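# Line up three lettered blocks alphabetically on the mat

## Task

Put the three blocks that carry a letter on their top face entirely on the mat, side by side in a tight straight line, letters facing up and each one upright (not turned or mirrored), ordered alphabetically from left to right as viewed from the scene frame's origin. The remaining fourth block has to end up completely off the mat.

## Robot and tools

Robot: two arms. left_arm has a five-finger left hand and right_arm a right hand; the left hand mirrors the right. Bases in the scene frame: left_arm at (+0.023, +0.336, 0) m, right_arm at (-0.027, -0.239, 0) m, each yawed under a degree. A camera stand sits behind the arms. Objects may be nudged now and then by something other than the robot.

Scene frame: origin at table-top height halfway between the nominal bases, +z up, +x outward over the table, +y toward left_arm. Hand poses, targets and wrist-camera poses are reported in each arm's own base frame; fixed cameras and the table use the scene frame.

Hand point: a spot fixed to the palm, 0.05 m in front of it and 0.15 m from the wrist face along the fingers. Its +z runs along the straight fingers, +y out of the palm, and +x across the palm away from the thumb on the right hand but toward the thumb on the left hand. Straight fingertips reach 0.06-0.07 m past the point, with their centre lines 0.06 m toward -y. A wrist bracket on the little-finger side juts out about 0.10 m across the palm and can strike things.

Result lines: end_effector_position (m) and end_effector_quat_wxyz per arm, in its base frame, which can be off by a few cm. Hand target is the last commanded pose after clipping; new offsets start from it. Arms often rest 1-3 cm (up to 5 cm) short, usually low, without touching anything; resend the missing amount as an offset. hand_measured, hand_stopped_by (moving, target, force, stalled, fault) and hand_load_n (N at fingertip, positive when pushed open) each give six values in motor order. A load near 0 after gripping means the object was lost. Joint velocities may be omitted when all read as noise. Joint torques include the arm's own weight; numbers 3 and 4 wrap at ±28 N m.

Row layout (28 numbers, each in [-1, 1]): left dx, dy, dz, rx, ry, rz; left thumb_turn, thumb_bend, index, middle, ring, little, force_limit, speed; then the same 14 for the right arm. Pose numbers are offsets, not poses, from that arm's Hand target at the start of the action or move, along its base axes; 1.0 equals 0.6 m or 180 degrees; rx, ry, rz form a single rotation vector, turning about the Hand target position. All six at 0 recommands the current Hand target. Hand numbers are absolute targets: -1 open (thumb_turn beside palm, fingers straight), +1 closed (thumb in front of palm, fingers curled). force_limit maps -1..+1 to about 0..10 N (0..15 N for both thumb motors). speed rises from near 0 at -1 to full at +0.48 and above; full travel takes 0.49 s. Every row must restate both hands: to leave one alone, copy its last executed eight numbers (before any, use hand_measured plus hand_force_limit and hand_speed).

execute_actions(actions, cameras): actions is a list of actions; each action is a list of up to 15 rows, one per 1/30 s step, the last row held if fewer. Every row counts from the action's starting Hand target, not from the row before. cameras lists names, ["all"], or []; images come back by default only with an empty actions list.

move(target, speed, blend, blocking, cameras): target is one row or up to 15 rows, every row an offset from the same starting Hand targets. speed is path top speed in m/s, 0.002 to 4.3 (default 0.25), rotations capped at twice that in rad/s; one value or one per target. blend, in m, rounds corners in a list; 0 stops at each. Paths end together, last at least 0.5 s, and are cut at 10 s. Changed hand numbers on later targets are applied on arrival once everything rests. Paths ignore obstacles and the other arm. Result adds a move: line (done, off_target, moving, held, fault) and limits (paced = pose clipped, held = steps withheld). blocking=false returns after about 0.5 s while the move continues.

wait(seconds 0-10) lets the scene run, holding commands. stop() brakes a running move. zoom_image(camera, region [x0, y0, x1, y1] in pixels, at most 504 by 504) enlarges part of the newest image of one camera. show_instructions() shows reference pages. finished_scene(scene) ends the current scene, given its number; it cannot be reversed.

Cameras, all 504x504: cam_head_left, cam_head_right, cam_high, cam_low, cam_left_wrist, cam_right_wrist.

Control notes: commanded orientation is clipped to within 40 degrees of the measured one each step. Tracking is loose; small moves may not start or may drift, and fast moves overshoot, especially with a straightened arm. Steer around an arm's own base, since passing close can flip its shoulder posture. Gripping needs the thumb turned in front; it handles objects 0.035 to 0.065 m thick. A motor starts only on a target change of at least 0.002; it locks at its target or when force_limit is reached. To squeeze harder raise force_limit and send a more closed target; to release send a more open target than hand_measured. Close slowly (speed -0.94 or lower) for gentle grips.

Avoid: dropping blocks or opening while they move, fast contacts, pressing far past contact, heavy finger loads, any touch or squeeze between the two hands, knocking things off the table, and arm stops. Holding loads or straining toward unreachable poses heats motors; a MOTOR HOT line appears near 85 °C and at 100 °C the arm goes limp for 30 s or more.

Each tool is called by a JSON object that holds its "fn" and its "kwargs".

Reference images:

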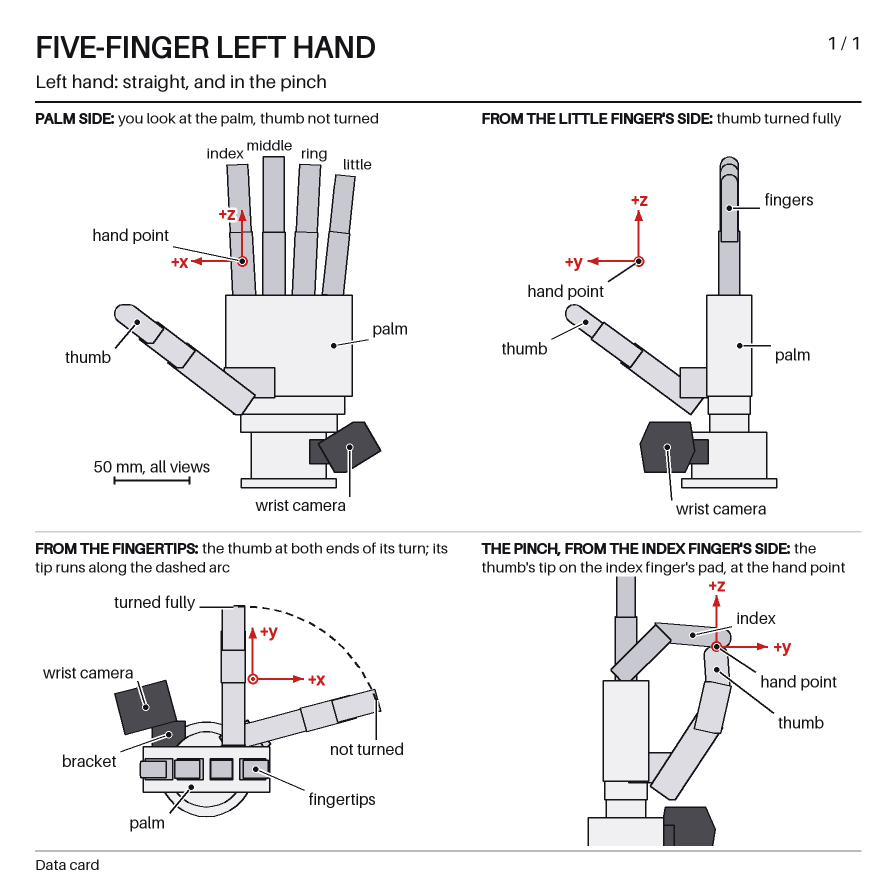

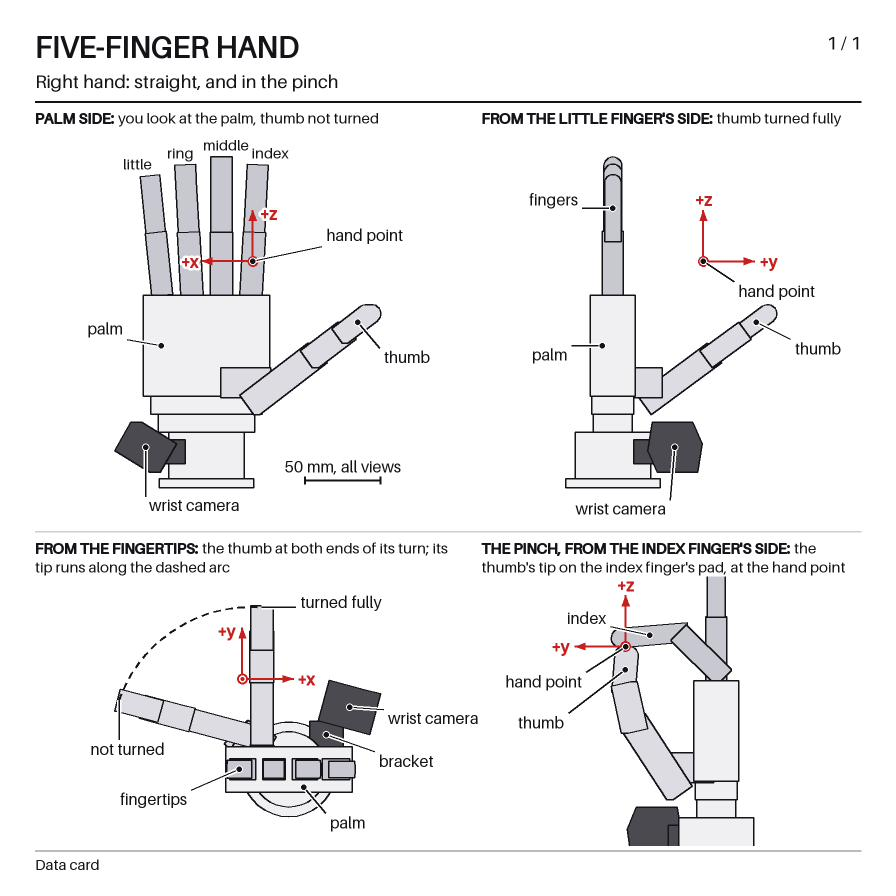

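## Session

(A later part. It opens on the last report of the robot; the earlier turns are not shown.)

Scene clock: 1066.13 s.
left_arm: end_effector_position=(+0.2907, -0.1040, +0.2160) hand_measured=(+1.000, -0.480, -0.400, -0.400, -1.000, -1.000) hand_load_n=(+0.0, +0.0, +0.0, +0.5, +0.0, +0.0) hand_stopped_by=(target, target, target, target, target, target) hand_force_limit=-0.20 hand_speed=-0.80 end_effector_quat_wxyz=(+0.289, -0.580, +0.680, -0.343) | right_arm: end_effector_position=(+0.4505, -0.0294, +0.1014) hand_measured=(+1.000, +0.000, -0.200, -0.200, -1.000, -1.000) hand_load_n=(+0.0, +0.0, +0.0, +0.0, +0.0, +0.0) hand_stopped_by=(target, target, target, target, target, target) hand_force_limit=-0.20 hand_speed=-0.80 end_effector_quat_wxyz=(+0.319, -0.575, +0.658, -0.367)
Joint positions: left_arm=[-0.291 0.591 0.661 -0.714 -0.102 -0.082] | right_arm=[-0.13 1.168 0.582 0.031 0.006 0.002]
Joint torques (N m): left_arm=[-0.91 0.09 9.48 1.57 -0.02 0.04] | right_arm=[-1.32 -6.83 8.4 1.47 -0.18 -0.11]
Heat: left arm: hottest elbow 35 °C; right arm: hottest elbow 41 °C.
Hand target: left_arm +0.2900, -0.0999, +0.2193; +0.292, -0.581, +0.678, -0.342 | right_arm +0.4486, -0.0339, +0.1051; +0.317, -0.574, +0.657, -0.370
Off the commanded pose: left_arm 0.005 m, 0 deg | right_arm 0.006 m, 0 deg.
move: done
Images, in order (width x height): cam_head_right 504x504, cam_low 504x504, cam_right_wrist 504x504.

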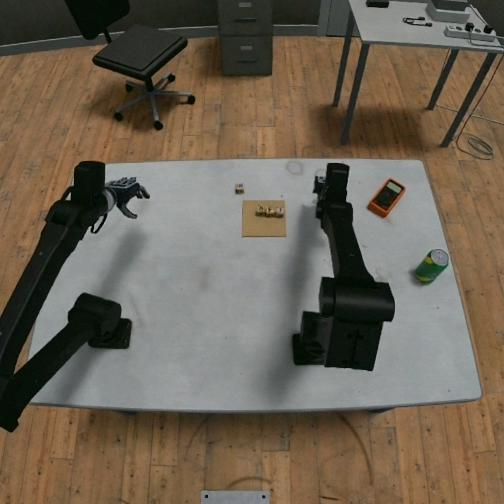

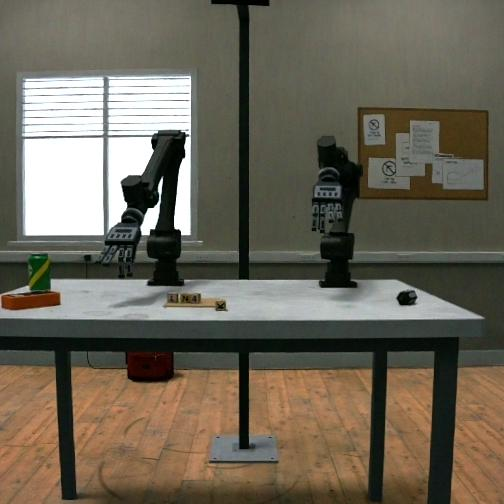

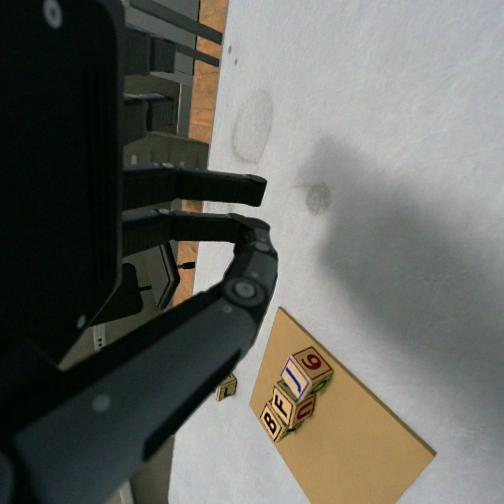

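{"fn": "move", "kwargs": {"target": [[0,0,0,0,0,0,1,-0.48,-0.4,-0.4,-1,-1,-0.2,-0.8,-0.054,0.115,-0.042,0,0,0,1,0.0,-0.2,-0.2,-1,-1,-0.2,-0.8],[0,0,0,0,0,0,1,-0.48,-0.4,-0.4,-1,-1,-0.2,-0.8,-0.054,0.115,-0.125,0,0,0,1,0.0,-0.2,-0.2,-1,-1,-0.2,-0.8]], "speed": [0.2,0.08], "cameras": ["cam_low","cam_head_right","cam_right_wrist"]}}

{"fn": "zoom_image", "kwargs": {"camera": "cam_head_right", "region": [240, 190, 290, 240]}}

{"fn": "zoom_image", "kwargs": {"camera": "cam_low", "region": [140, 270, 215, 320]}}

Scene clock: 1083.17 s.
left_arm: end_effector_position=(+0.2907, -0.1040, +0.2160) hand_measured=(+1.000, -0.480, -0.400, -0.400, -1.000, -1.000) hand_load_n=(+0.0, +0.0, +0.0, +0.0, +0.0, +0.0) hand_stopped_by=(target, target, target, target, target, target) hand_force_limit=-0.20 hand_speed=-0.80 end_effector_quat_wxyz=(+0.289, -0.580, +0.680, -0.343) | right_arm: end_effector_position=(+0.4144, +0.0307, +0.0329) hand_measured=(+1.000, +0.000, -0.200, -0.200, -1.000, -1.000) hand_load_n=(+0.0, +0.0, +0.0, +0.0, +0.0, +0.0) hand_stopped_by=(target, target, target, target, target, target) hand_force_limit=-0.20 hand_speed=-0.80 end_effector_quat_wxyz=(+0.314, -0.576, +0.657, -0.372)
Joint positions: left_arm=[-0.291 0.591 0.661 -0.714 -0.102 -0.082] | right_arm=[0.078 1.235 0.397 0.271 0.193 0.104]
Joint torques (N m): left_arm=[-0.91 0.09 9.5 1.57 -0.02 0.04] | right_arm=[0.21 -3.96 6.9 2.41 0.19 0.08]
Heat: left arm: hottest elbow 35 °C; right arm: hottest elbow 41 °C.
Hand target: left_arm +0.2900, -0.0999, +0.2193; +0.292, -0.581, +0.678, -0.342 | right_arm +0.4161, +0.0350, +0.0300; +0.317, -0.574, +0.658, -0.370
Off the commanded pose: left_arm 0.005 m, 0 deg | right_arm 0.005 m, 0 deg.
move: done
Images, in order (width x height): cam_head_right 504x504, cam_low 504x504, cam_right_wrist 504x504.

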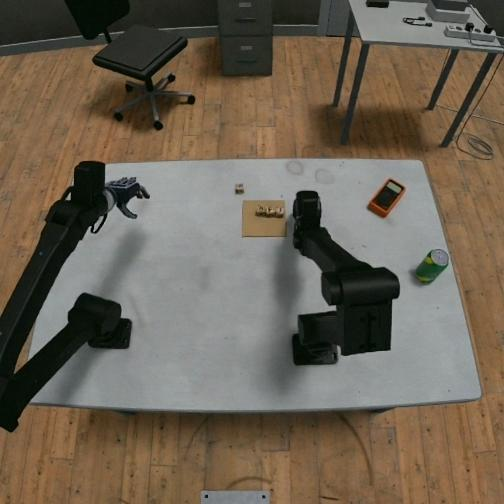

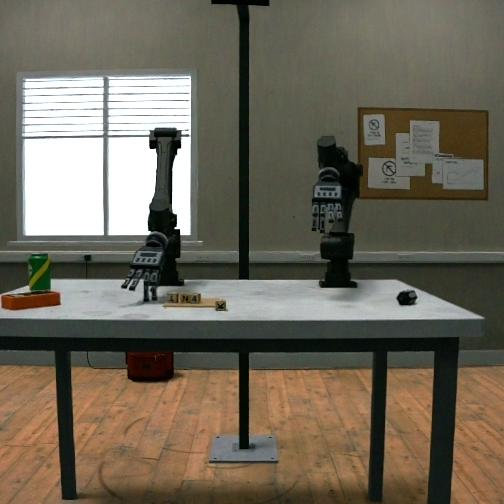

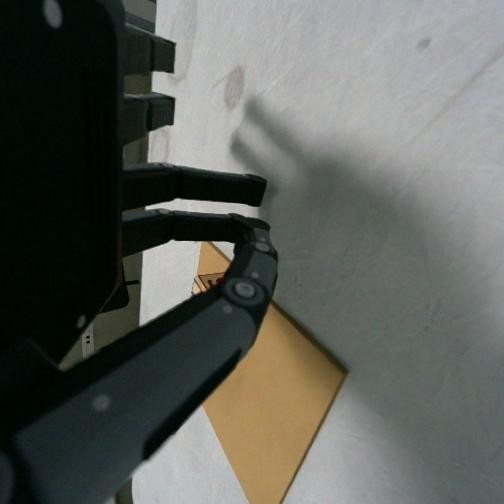

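Scaled by 10.080 from the camera's 504x504 image, which has a finer 720x720 frame.

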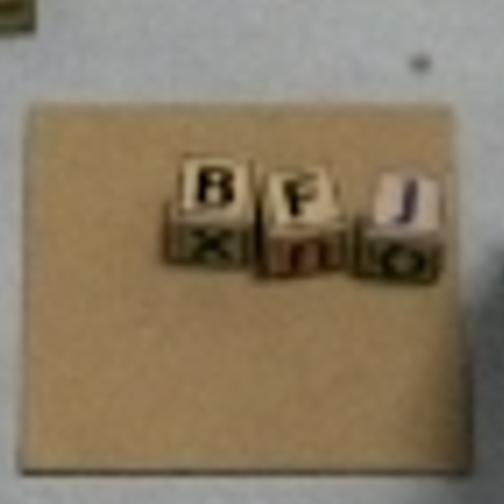

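Scaled by 6.720 from the camera's 504x504 image, which has a finer 720x720 frame.

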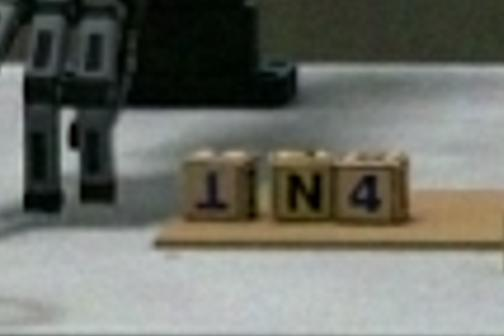

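{"fn": "move", "kwargs": {"target": [[0,0,0,0,0,0,1,-0.48,-0.4,-0.4,-1,-1,-0.2,-0.8,0.002,0.03,-0.005,0,0,0,1,0.0,-0.2,-0.2,-1,-1,-0.2,-0.8],[0,0,0,0,0,0,1,-0.48,-0.4,-0.4,-1,-1,-0.2,-0.8,0.003,0.073,-0.005,0,0,0,1,0.0,-0.2,-0.2,-1,-1,-0.2,-0.8]], "speed": [0.06,0.04], "blend": [0.005,0], "cameras": ["cam_low","cam_head_right","cam_right_wrist"]}}

{"fn": "zoom_image", "kwargs": {"camera": "cam_head_right", "region": [240, 190, 290, 240]}}

{"fn": "zoom_image", "kwargs": {"camera": "cam_low", "region": [140, 270, 215, 320]}}

Scene clock: 1090.33 s.
left_arm: end_effector_position=(+0.2907, -0.1040, +0.2160) hand_measured=(+1.000, -0.480, -0.400, -0.400, -1.000, -1.000) hand_load_n=(+0.0, +0.0, +0.0, +0.0, +0.0, +0.0) hand_stopped_by=(target, target, target, target, target, target) hand_force_limit=-0.20 hand_speed=-0.80 end_effector_quat_wxyz=(+0.289, -0.580, +0.680, -0.343) | right_arm: end_effector_position=(+0.4105, +0.0676, +0.0271) hand_measured=(+1.000, +0.000, -0.200, -0.200, -1.000, -1.000) hand_load_n=(+0.0, +0.0, +0.0, +0.5, +0.0, +0.0) hand_stopped_by=(target, target, target, target, target, target) hand_force_limit=-0.20 hand_speed=-0.80 end_effector_quat_wxyz=(+0.310, -0.573, +0.659, -0.377)
Joint positions: left_arm=[-0.291 0.591 0.661 -0.714 -0.102 -0.082] | right_arm=[0.221 1.259 0.397 0.276 0.328 0.183]
Joint torques (N m): left_arm=[-0.97 0.09 9.5 1.57 -0.02 0.04] | right_arm=[0.91 -3.37 8.35 1.92 -0.1 0.11]
Heat: left arm: hottest elbow 35 °C; right arm: hottest elbow 41 °C.
Hand target: left_arm +0.2900, -0.0999, +0.2193; +0.292, -0.581, +0.678, -0.342 | right_arm +0.4179, +0.0789, +0.0270; +0.317, -0.575, +0.657, -0.370
Off the commanded pose: left_arm 0.005 m, 0 deg | right_arm 0.013 m, 1 deg.
move: off_target (right_arm)
Images, in order (width x height): cam_head_right 504x504, cam_low 504x504, cam_right_wrist 504x504.

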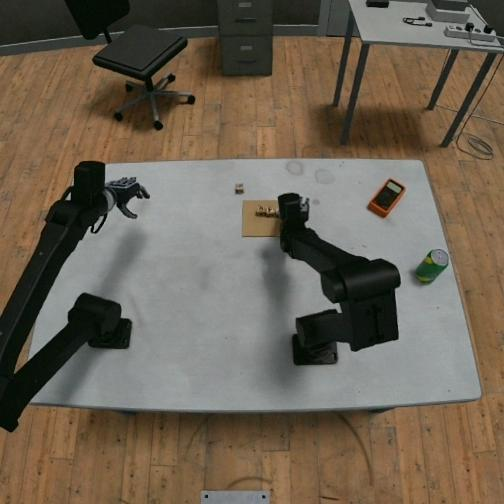

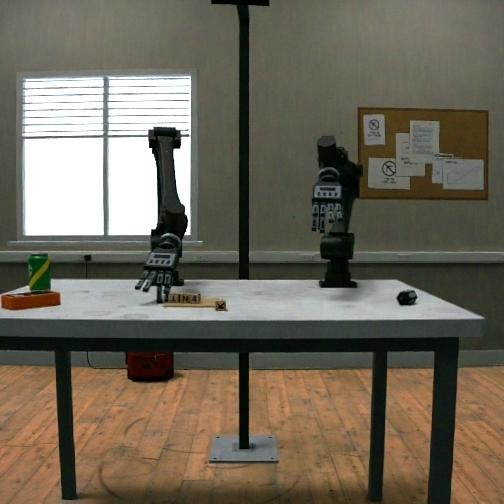

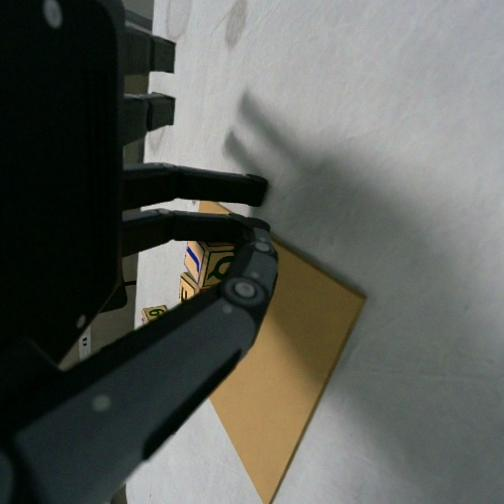

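Scaled by 10.080 from the camera's 504x504 image, which has a finer 720x720 frame.

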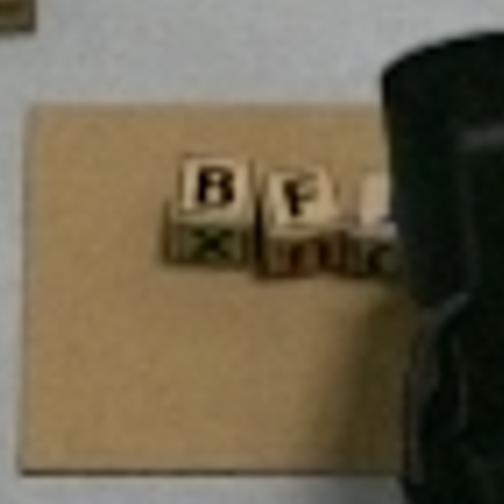

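Scaled by 6.720 from the camera's 504x504 image, which has a finer 720x720 frame.

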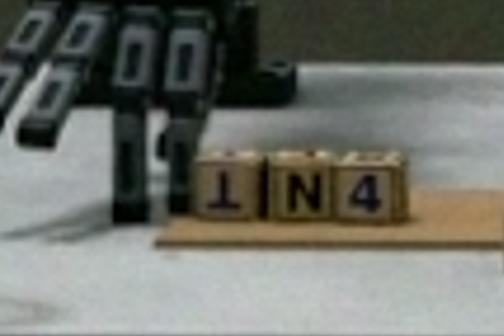

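{"fn": "move", "kwargs": {"target": [[0,0,0,0,0,0,1,-0.48,-0.4,-0.4,-1,-1,-0.2,-0.8,0.002,0.015,0.0,0,0,0,1,0.0,-0.2,-0.2,-1,-1,-0.2,-0.8]], "speed": 0.03, "cameras": ["cam_low","cam_head_right"]}}

{"fn": "zoom_image", "kwargs": {"camera": "cam_head_right", "region": [240, 190, 290, 240]}}

{"fn": "zoom_image", "kwargs": {"camera": "cam_low", "region": [140, 270, 215, 320]}}

Scene clock: 1094.77 s.
left_arm: end_effector_position=(+0.2907, -0.1040, +0.2160) hand_measured=(+1.000, -0.480, -0.400, -0.400, -1.000, -1.000) hand_load_n=(+0.0, +0.0, +0.0, +0.0, +0.0, +0.0) hand_stopped_by=(target, target, target, target, target, target) hand_force_limit=-0.20 hand_speed=-0.80 end_effector_quat_wxyz=(+0.289, -0.580, +0.680, -0.343) | right_arm: end_effector_position=(+0.4102, +0.0736, +0.0268) hand_measured=(+1.000, +0.000, -0.200, -0.200, -1.000, -1.000) hand_load_n=(+0.0, +0.5, +0.0, +0.0, +0.0, +0.0) hand_stopped_by=(target, target, target, target, target, target) hand_force_limit=-0.20 hand_speed=-0.80 end_effector_quat_wxyz=(+0.309, -0.571, +0.659, -0.380)
Joint positions: left_arm=[-0.291 0.591 0.661 -0.714 -0.102 -0.082] | right_arm=[0.247 1.264 0.399 0.276 0.357 0.197]
Joint torques (N m): left_arm=[-0.97 0.15 9.5 1.57 -0.02 0.04] | right_arm=[1.2 -3.31 8.77 1.69 -0.23 0.14]
Heat: left arm: hottest elbow 35 °C; right arm: hottest elbow 41 °C.
Hand target: left_arm +0.2900, -0.0999, +0.2193; +0.292, -0.581, +0.678, -0.342 | right_arm +0.4191, +0.0879, +0.0271; +0.317, -0.575, +0.657, -0.370
Off the commanded pose: left_arm 0.005 m, 0 deg | right_arm 0.017 m, 2 deg.
move: off_target (right_arm)
Images, in order (width x height): cam_head_right 504x504, cam_low 504x504.

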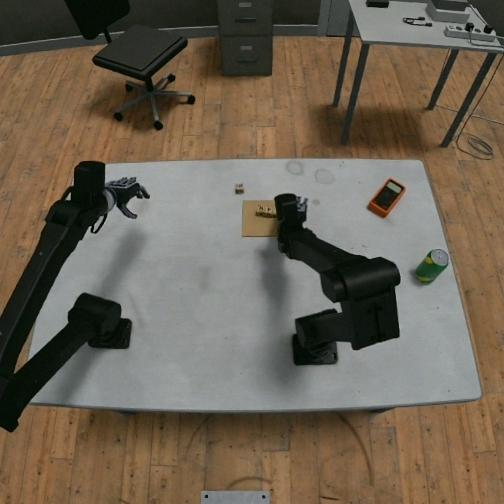

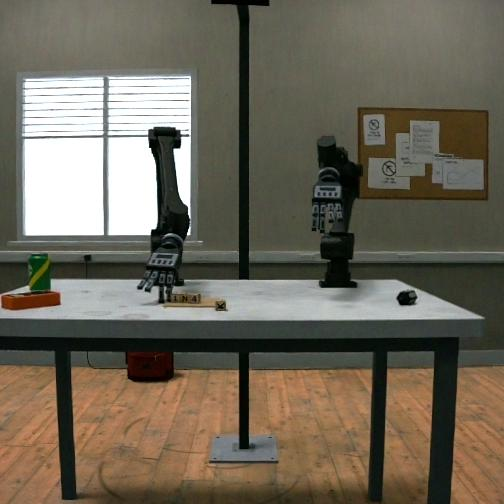

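Scaled by 10.080 from the camera's 504x504 image, which has a finer 720x720 frame.

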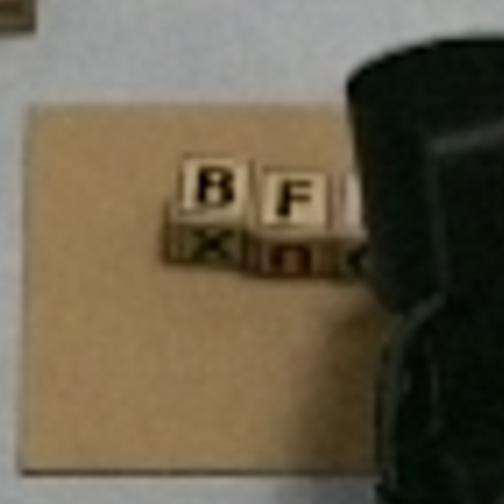

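Scaled by 6.720 from the camera's 504x504 image, which has a finer 720x720 frame.

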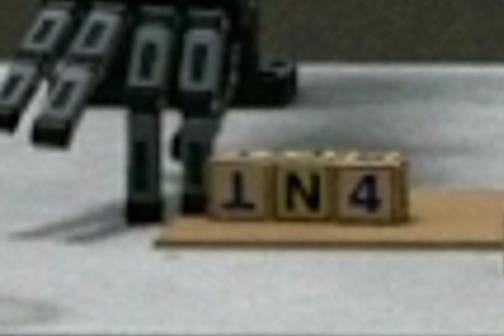

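{"fn": "move", "kwargs": {"target": [[0,0,0,0,0,0,1,-0.48,-0.4,-0.4,-1,-1,-0.2,-0.8,0.003,0.014,0.0,0,0,0,1,0.0,-0.2,-0.2,-1,-1,-0.2,-0.8]], "speed": 0.03, "cameras": ["cam_low","cam_head_right"]}}

{"fn": "zoom_image", "kwargs": {"camera": "cam_head_right", "region": [240, 190, 290, 240]}}

{"fn": "zoom_image", "kwargs": {"camera": "cam_low", "region": [140, 270, 215, 320]}}

Scene clock: 1100.60 s.
left_arm: end_effector_position=(+0.2907, -0.1040, +0.2160) hand_measured=(+1.000, -0.480, -0.400, -0.400, -1.000, -1.000) hand_load_n=(+0.0, +0.0, +0.5, +0.0, +0.0, +0.0) hand_stopped_by=(target, target, target, target, target, target) hand_force_limit=-0.20 hand_speed=-0.80 end_effector_quat_wxyz=(+0.289, -0.580, +0.680, -0.343) | right_arm: end_effector_position=(+0.4120, +0.0820, +0.0267) hand_measured=(+1.000, +0.000, -0.200, -0.200, -1.000, -1.000) hand_load_n=(+0.0, +0.0, +0.0, -1.0, -0.5, -0.5) hand_stopped_by=(target, target, target, target, target, target) hand_force_limit=-0.20 hand_speed=-0.80 end_effector_quat_wxyz=(+0.310, -0.571, +0.658, -0.380)
Joint positions: left_arm=[-0.291 0.591 0.661 -0.714 -0.102 -0.082] | right_arm=[0.273 1.276 0.408 0.276 0.378 0.212]
Joint torques (N m): left_arm=[-0.97 0.09 9.5 1.57 -0.02 0.04] | right_arm=[0.97 -3.31 8.94 1.52 -0.2 0.16]
Heat: left arm: hottest elbow 35 °C; right arm: hottest elbow 41 °C.
Hand target: left_arm +0.2900, -0.0999, +0.2193; +0.292, -0.581, +0.678, -0.342 | right_arm +0.4209, +0.0962, +0.0270; +0.317, -0.574, +0.658, -0.370
Off the commanded pose: left_arm 0.005 m, 0 deg | right_arm 0.017 m, 2 deg.
move: off_target (right_arm)
Images, in order (width x height): cam_head_right 504x504, cam_low 504x504.

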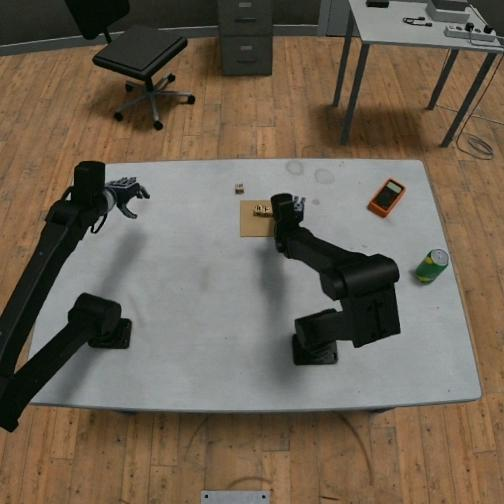

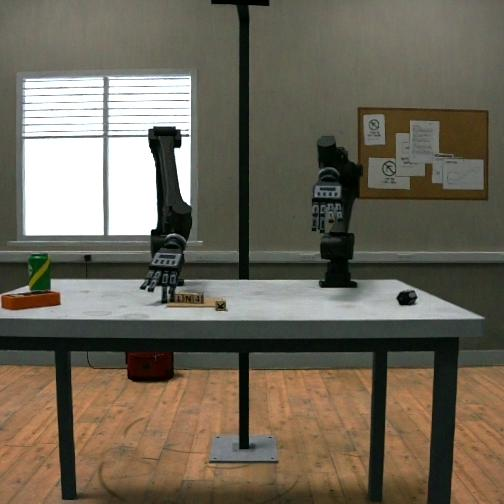

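Scaled by 10.080 from the camera's 504x504 image, which has a finer 720x720 frame.

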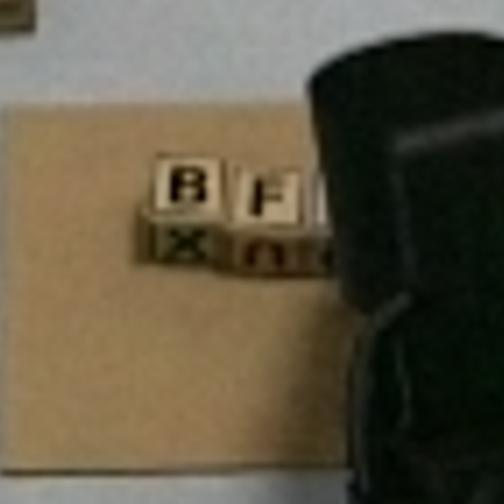

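Scaled by 6.720 from the camera's 504x504 image, which has a finer 720x720 frame.

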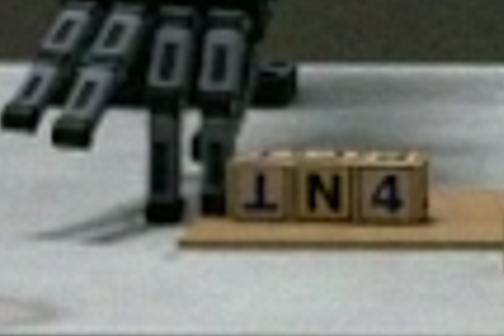

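{"fn": "move", "kwargs": {"target": [[0,0,0,0,0,0,1,-0.48,-0.4,-0.4,-1,-1,-0.2,-0.8,-0.003,-0.05,0.0,0,0,0,1,0.0,-0.2,-0.2,-1,-1,-0.2,-0.8],[0,0,0,0,0,0,1,-0.48,-0.4,-0.4,-1,-1,-0.2,-0.8,-0.003,-0.09,0.12,0,0,0,1,0.0,-0.2,-0.2,-1,-1,-0.2,-0.8],[0,0,0,0,0,0,1,-0.48,-0.4,-0.4,-1,-1,-0.2,-0.8,-0.15,-0.28,0.2,0,0,0,1,0.0,-0.2,-0.2,-1,-1,-0.2,-0.8]], "speed": [0.06,0.15,0.3], "blend": [0.005,0.02,0], "cameras": ["cam_low","cam_head_right","cam_head_left","cam_high"]}}

{"fn": "zoom_image", "kwargs": {"camera": "cam_head_right", "region": [235, 180, 295, 240]}}

{"fn": "zoom_image", "kwargs": {"camera": "cam_low", "region": [140, 270, 215, 320]}}

{"fn": "zoom_image", "kwargs": {"camera": "cam_high", "region": [235, 240, 335, 340]}}

Scene clock: 1108.93 s.
left_arm: end_effector_position=(+0.2907, -0.1040, +0.2160) hand_measured=(+1.000, -0.480, -0.400, -0.400, -1.000, -1.000) hand_load_n=(+0.0, +0.0, +0.0, +0.0, +0.0, +0.0) hand_stopped_by=(target, target, target, target, target, target) hand_force_limit=-0.20 hand_speed=-0.80 end_effector_quat_wxyz=(+0.289, -0.580, +0.680, -0.343) | right_arm: end_effector_position=(+0.3242, -0.0650, +0.1262) hand_measured=(+1.000, +0.000, -0.200, -0.200, -1.000, -1.000) hand_load_n=(+0.0, +0.0, +0.0, +0.0, +0.0, +0.0) hand_stopped_by=(target, target, target, target, target, target) hand_force_limit=-0.20 hand_speed=-0.80 end_effector_quat_wxyz=(+0.313, -0.578, +0.666, -0.354)
Joint positions: left_arm=[-0.291 0.591 0.661 -0.714 -0.102 -0.082] | right_arm=[-0.388 0.712 0.437 -0.326 -0.212 -0.134]
Joint torques (N m): left_arm=[-0.97 0.03 9.48 1.57 -0.02 0.04] | right_arm=[-1.2 -1.55 12.1 1.43 -0.31 -0.09]
Heat: left arm: hottest elbow 35 °C; right arm: hottest elbow 41 °C.
Hand target: left_arm +0.2900, -0.0999, +0.2193; +0.292, -0.581, +0.678, -0.342 | right_arm +0.3310, -0.0717, +0.1471; +0.317, -0.575, +0.657, -0.370
Off the commanded pose: left_arm 0.005 m, 0 deg | right_arm 0.023 m, 2 deg.
move: off_target (right_arm)
Images, in order (width x height): cam_head_left 504x504, cam_head_right 504x504, cam_high 504x504, cam_low 504x504.

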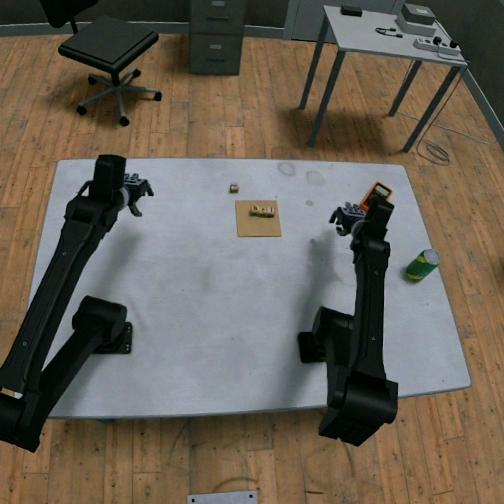

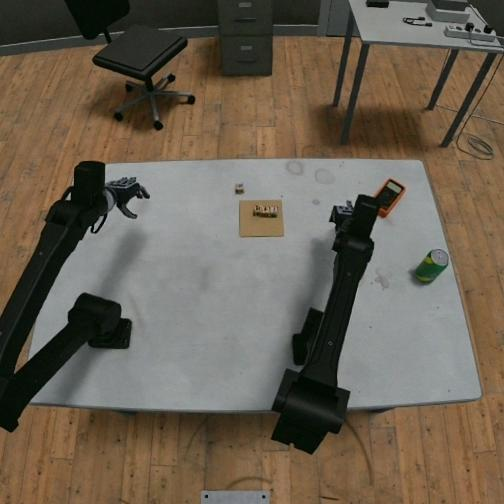

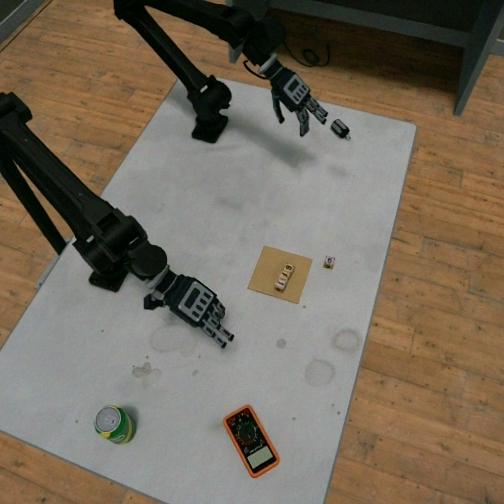

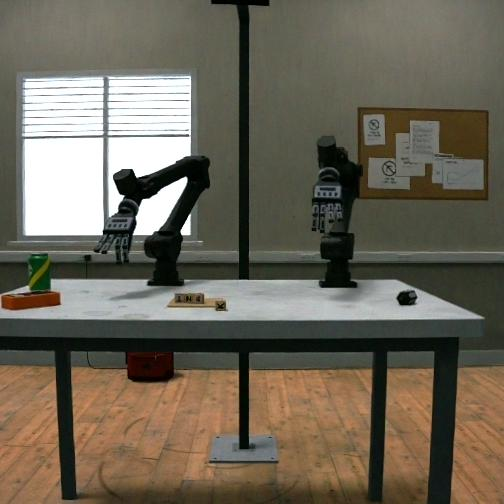

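Scaled by 8.400 from the camera's 504x504 image, which has a finer 720x720 frame.

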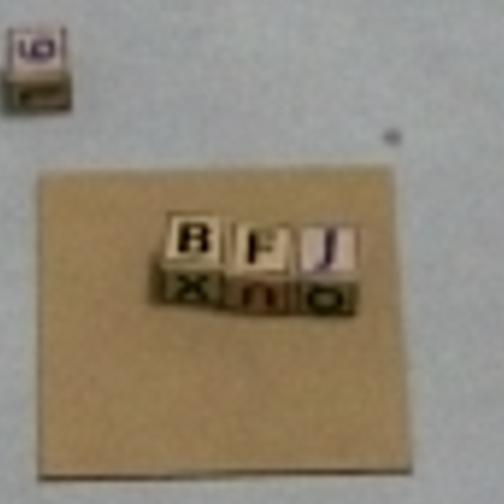

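Scaled by 6.720 from the camera's 504x504 image, which has a finer 720x720 frame.

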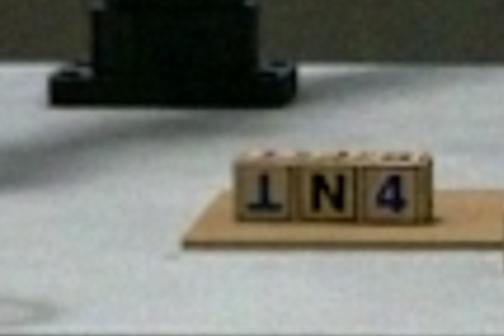

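Scaled by 5.040 from the camera's 504x504 image, which has a finer 720x720 frame.

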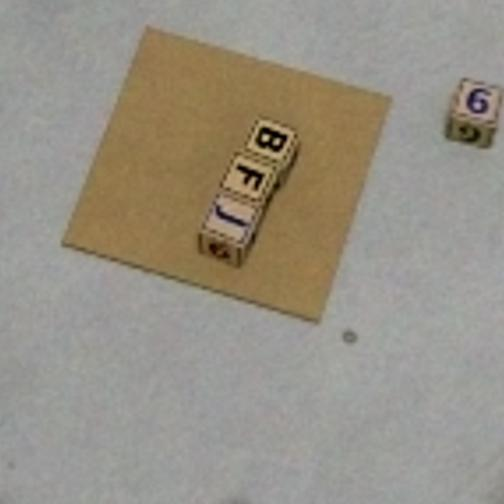

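{"fn": "zoom_image", "kwargs": {"camera": "cam_head_right", "region": [250, 200, 282, 220]}}

{"fn": "zoom_image", "kwargs": {"camera": "cam_high", "region": [268, 258, 300, 296]}}

{"fn": "zoom_image", "kwargs": {"camera": "cam_head_left", "region": [245, 200, 280, 222]}}

Scaled by 15.750 from the camera's 504x504 image, which has a finer 720x720 frame.

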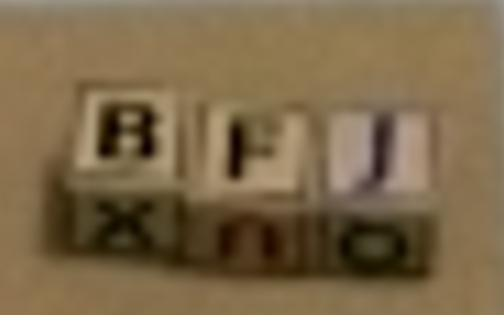

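Scaled by 13.263 from the camera's 504x504 image, which has a finer 720x720 frame.

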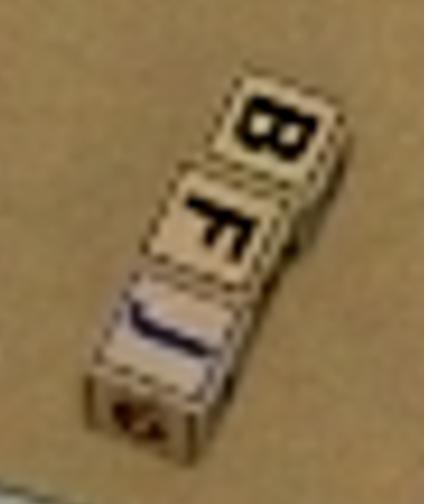

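Scaled by 14.400 from the camera's 504x504 image, which has a finer 720x720 frame.

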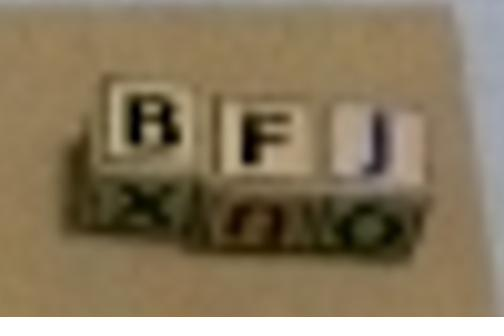

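{"fn": "finished_scene", "kwargs": {"scene": 2}}

The scene is finished: the task was done.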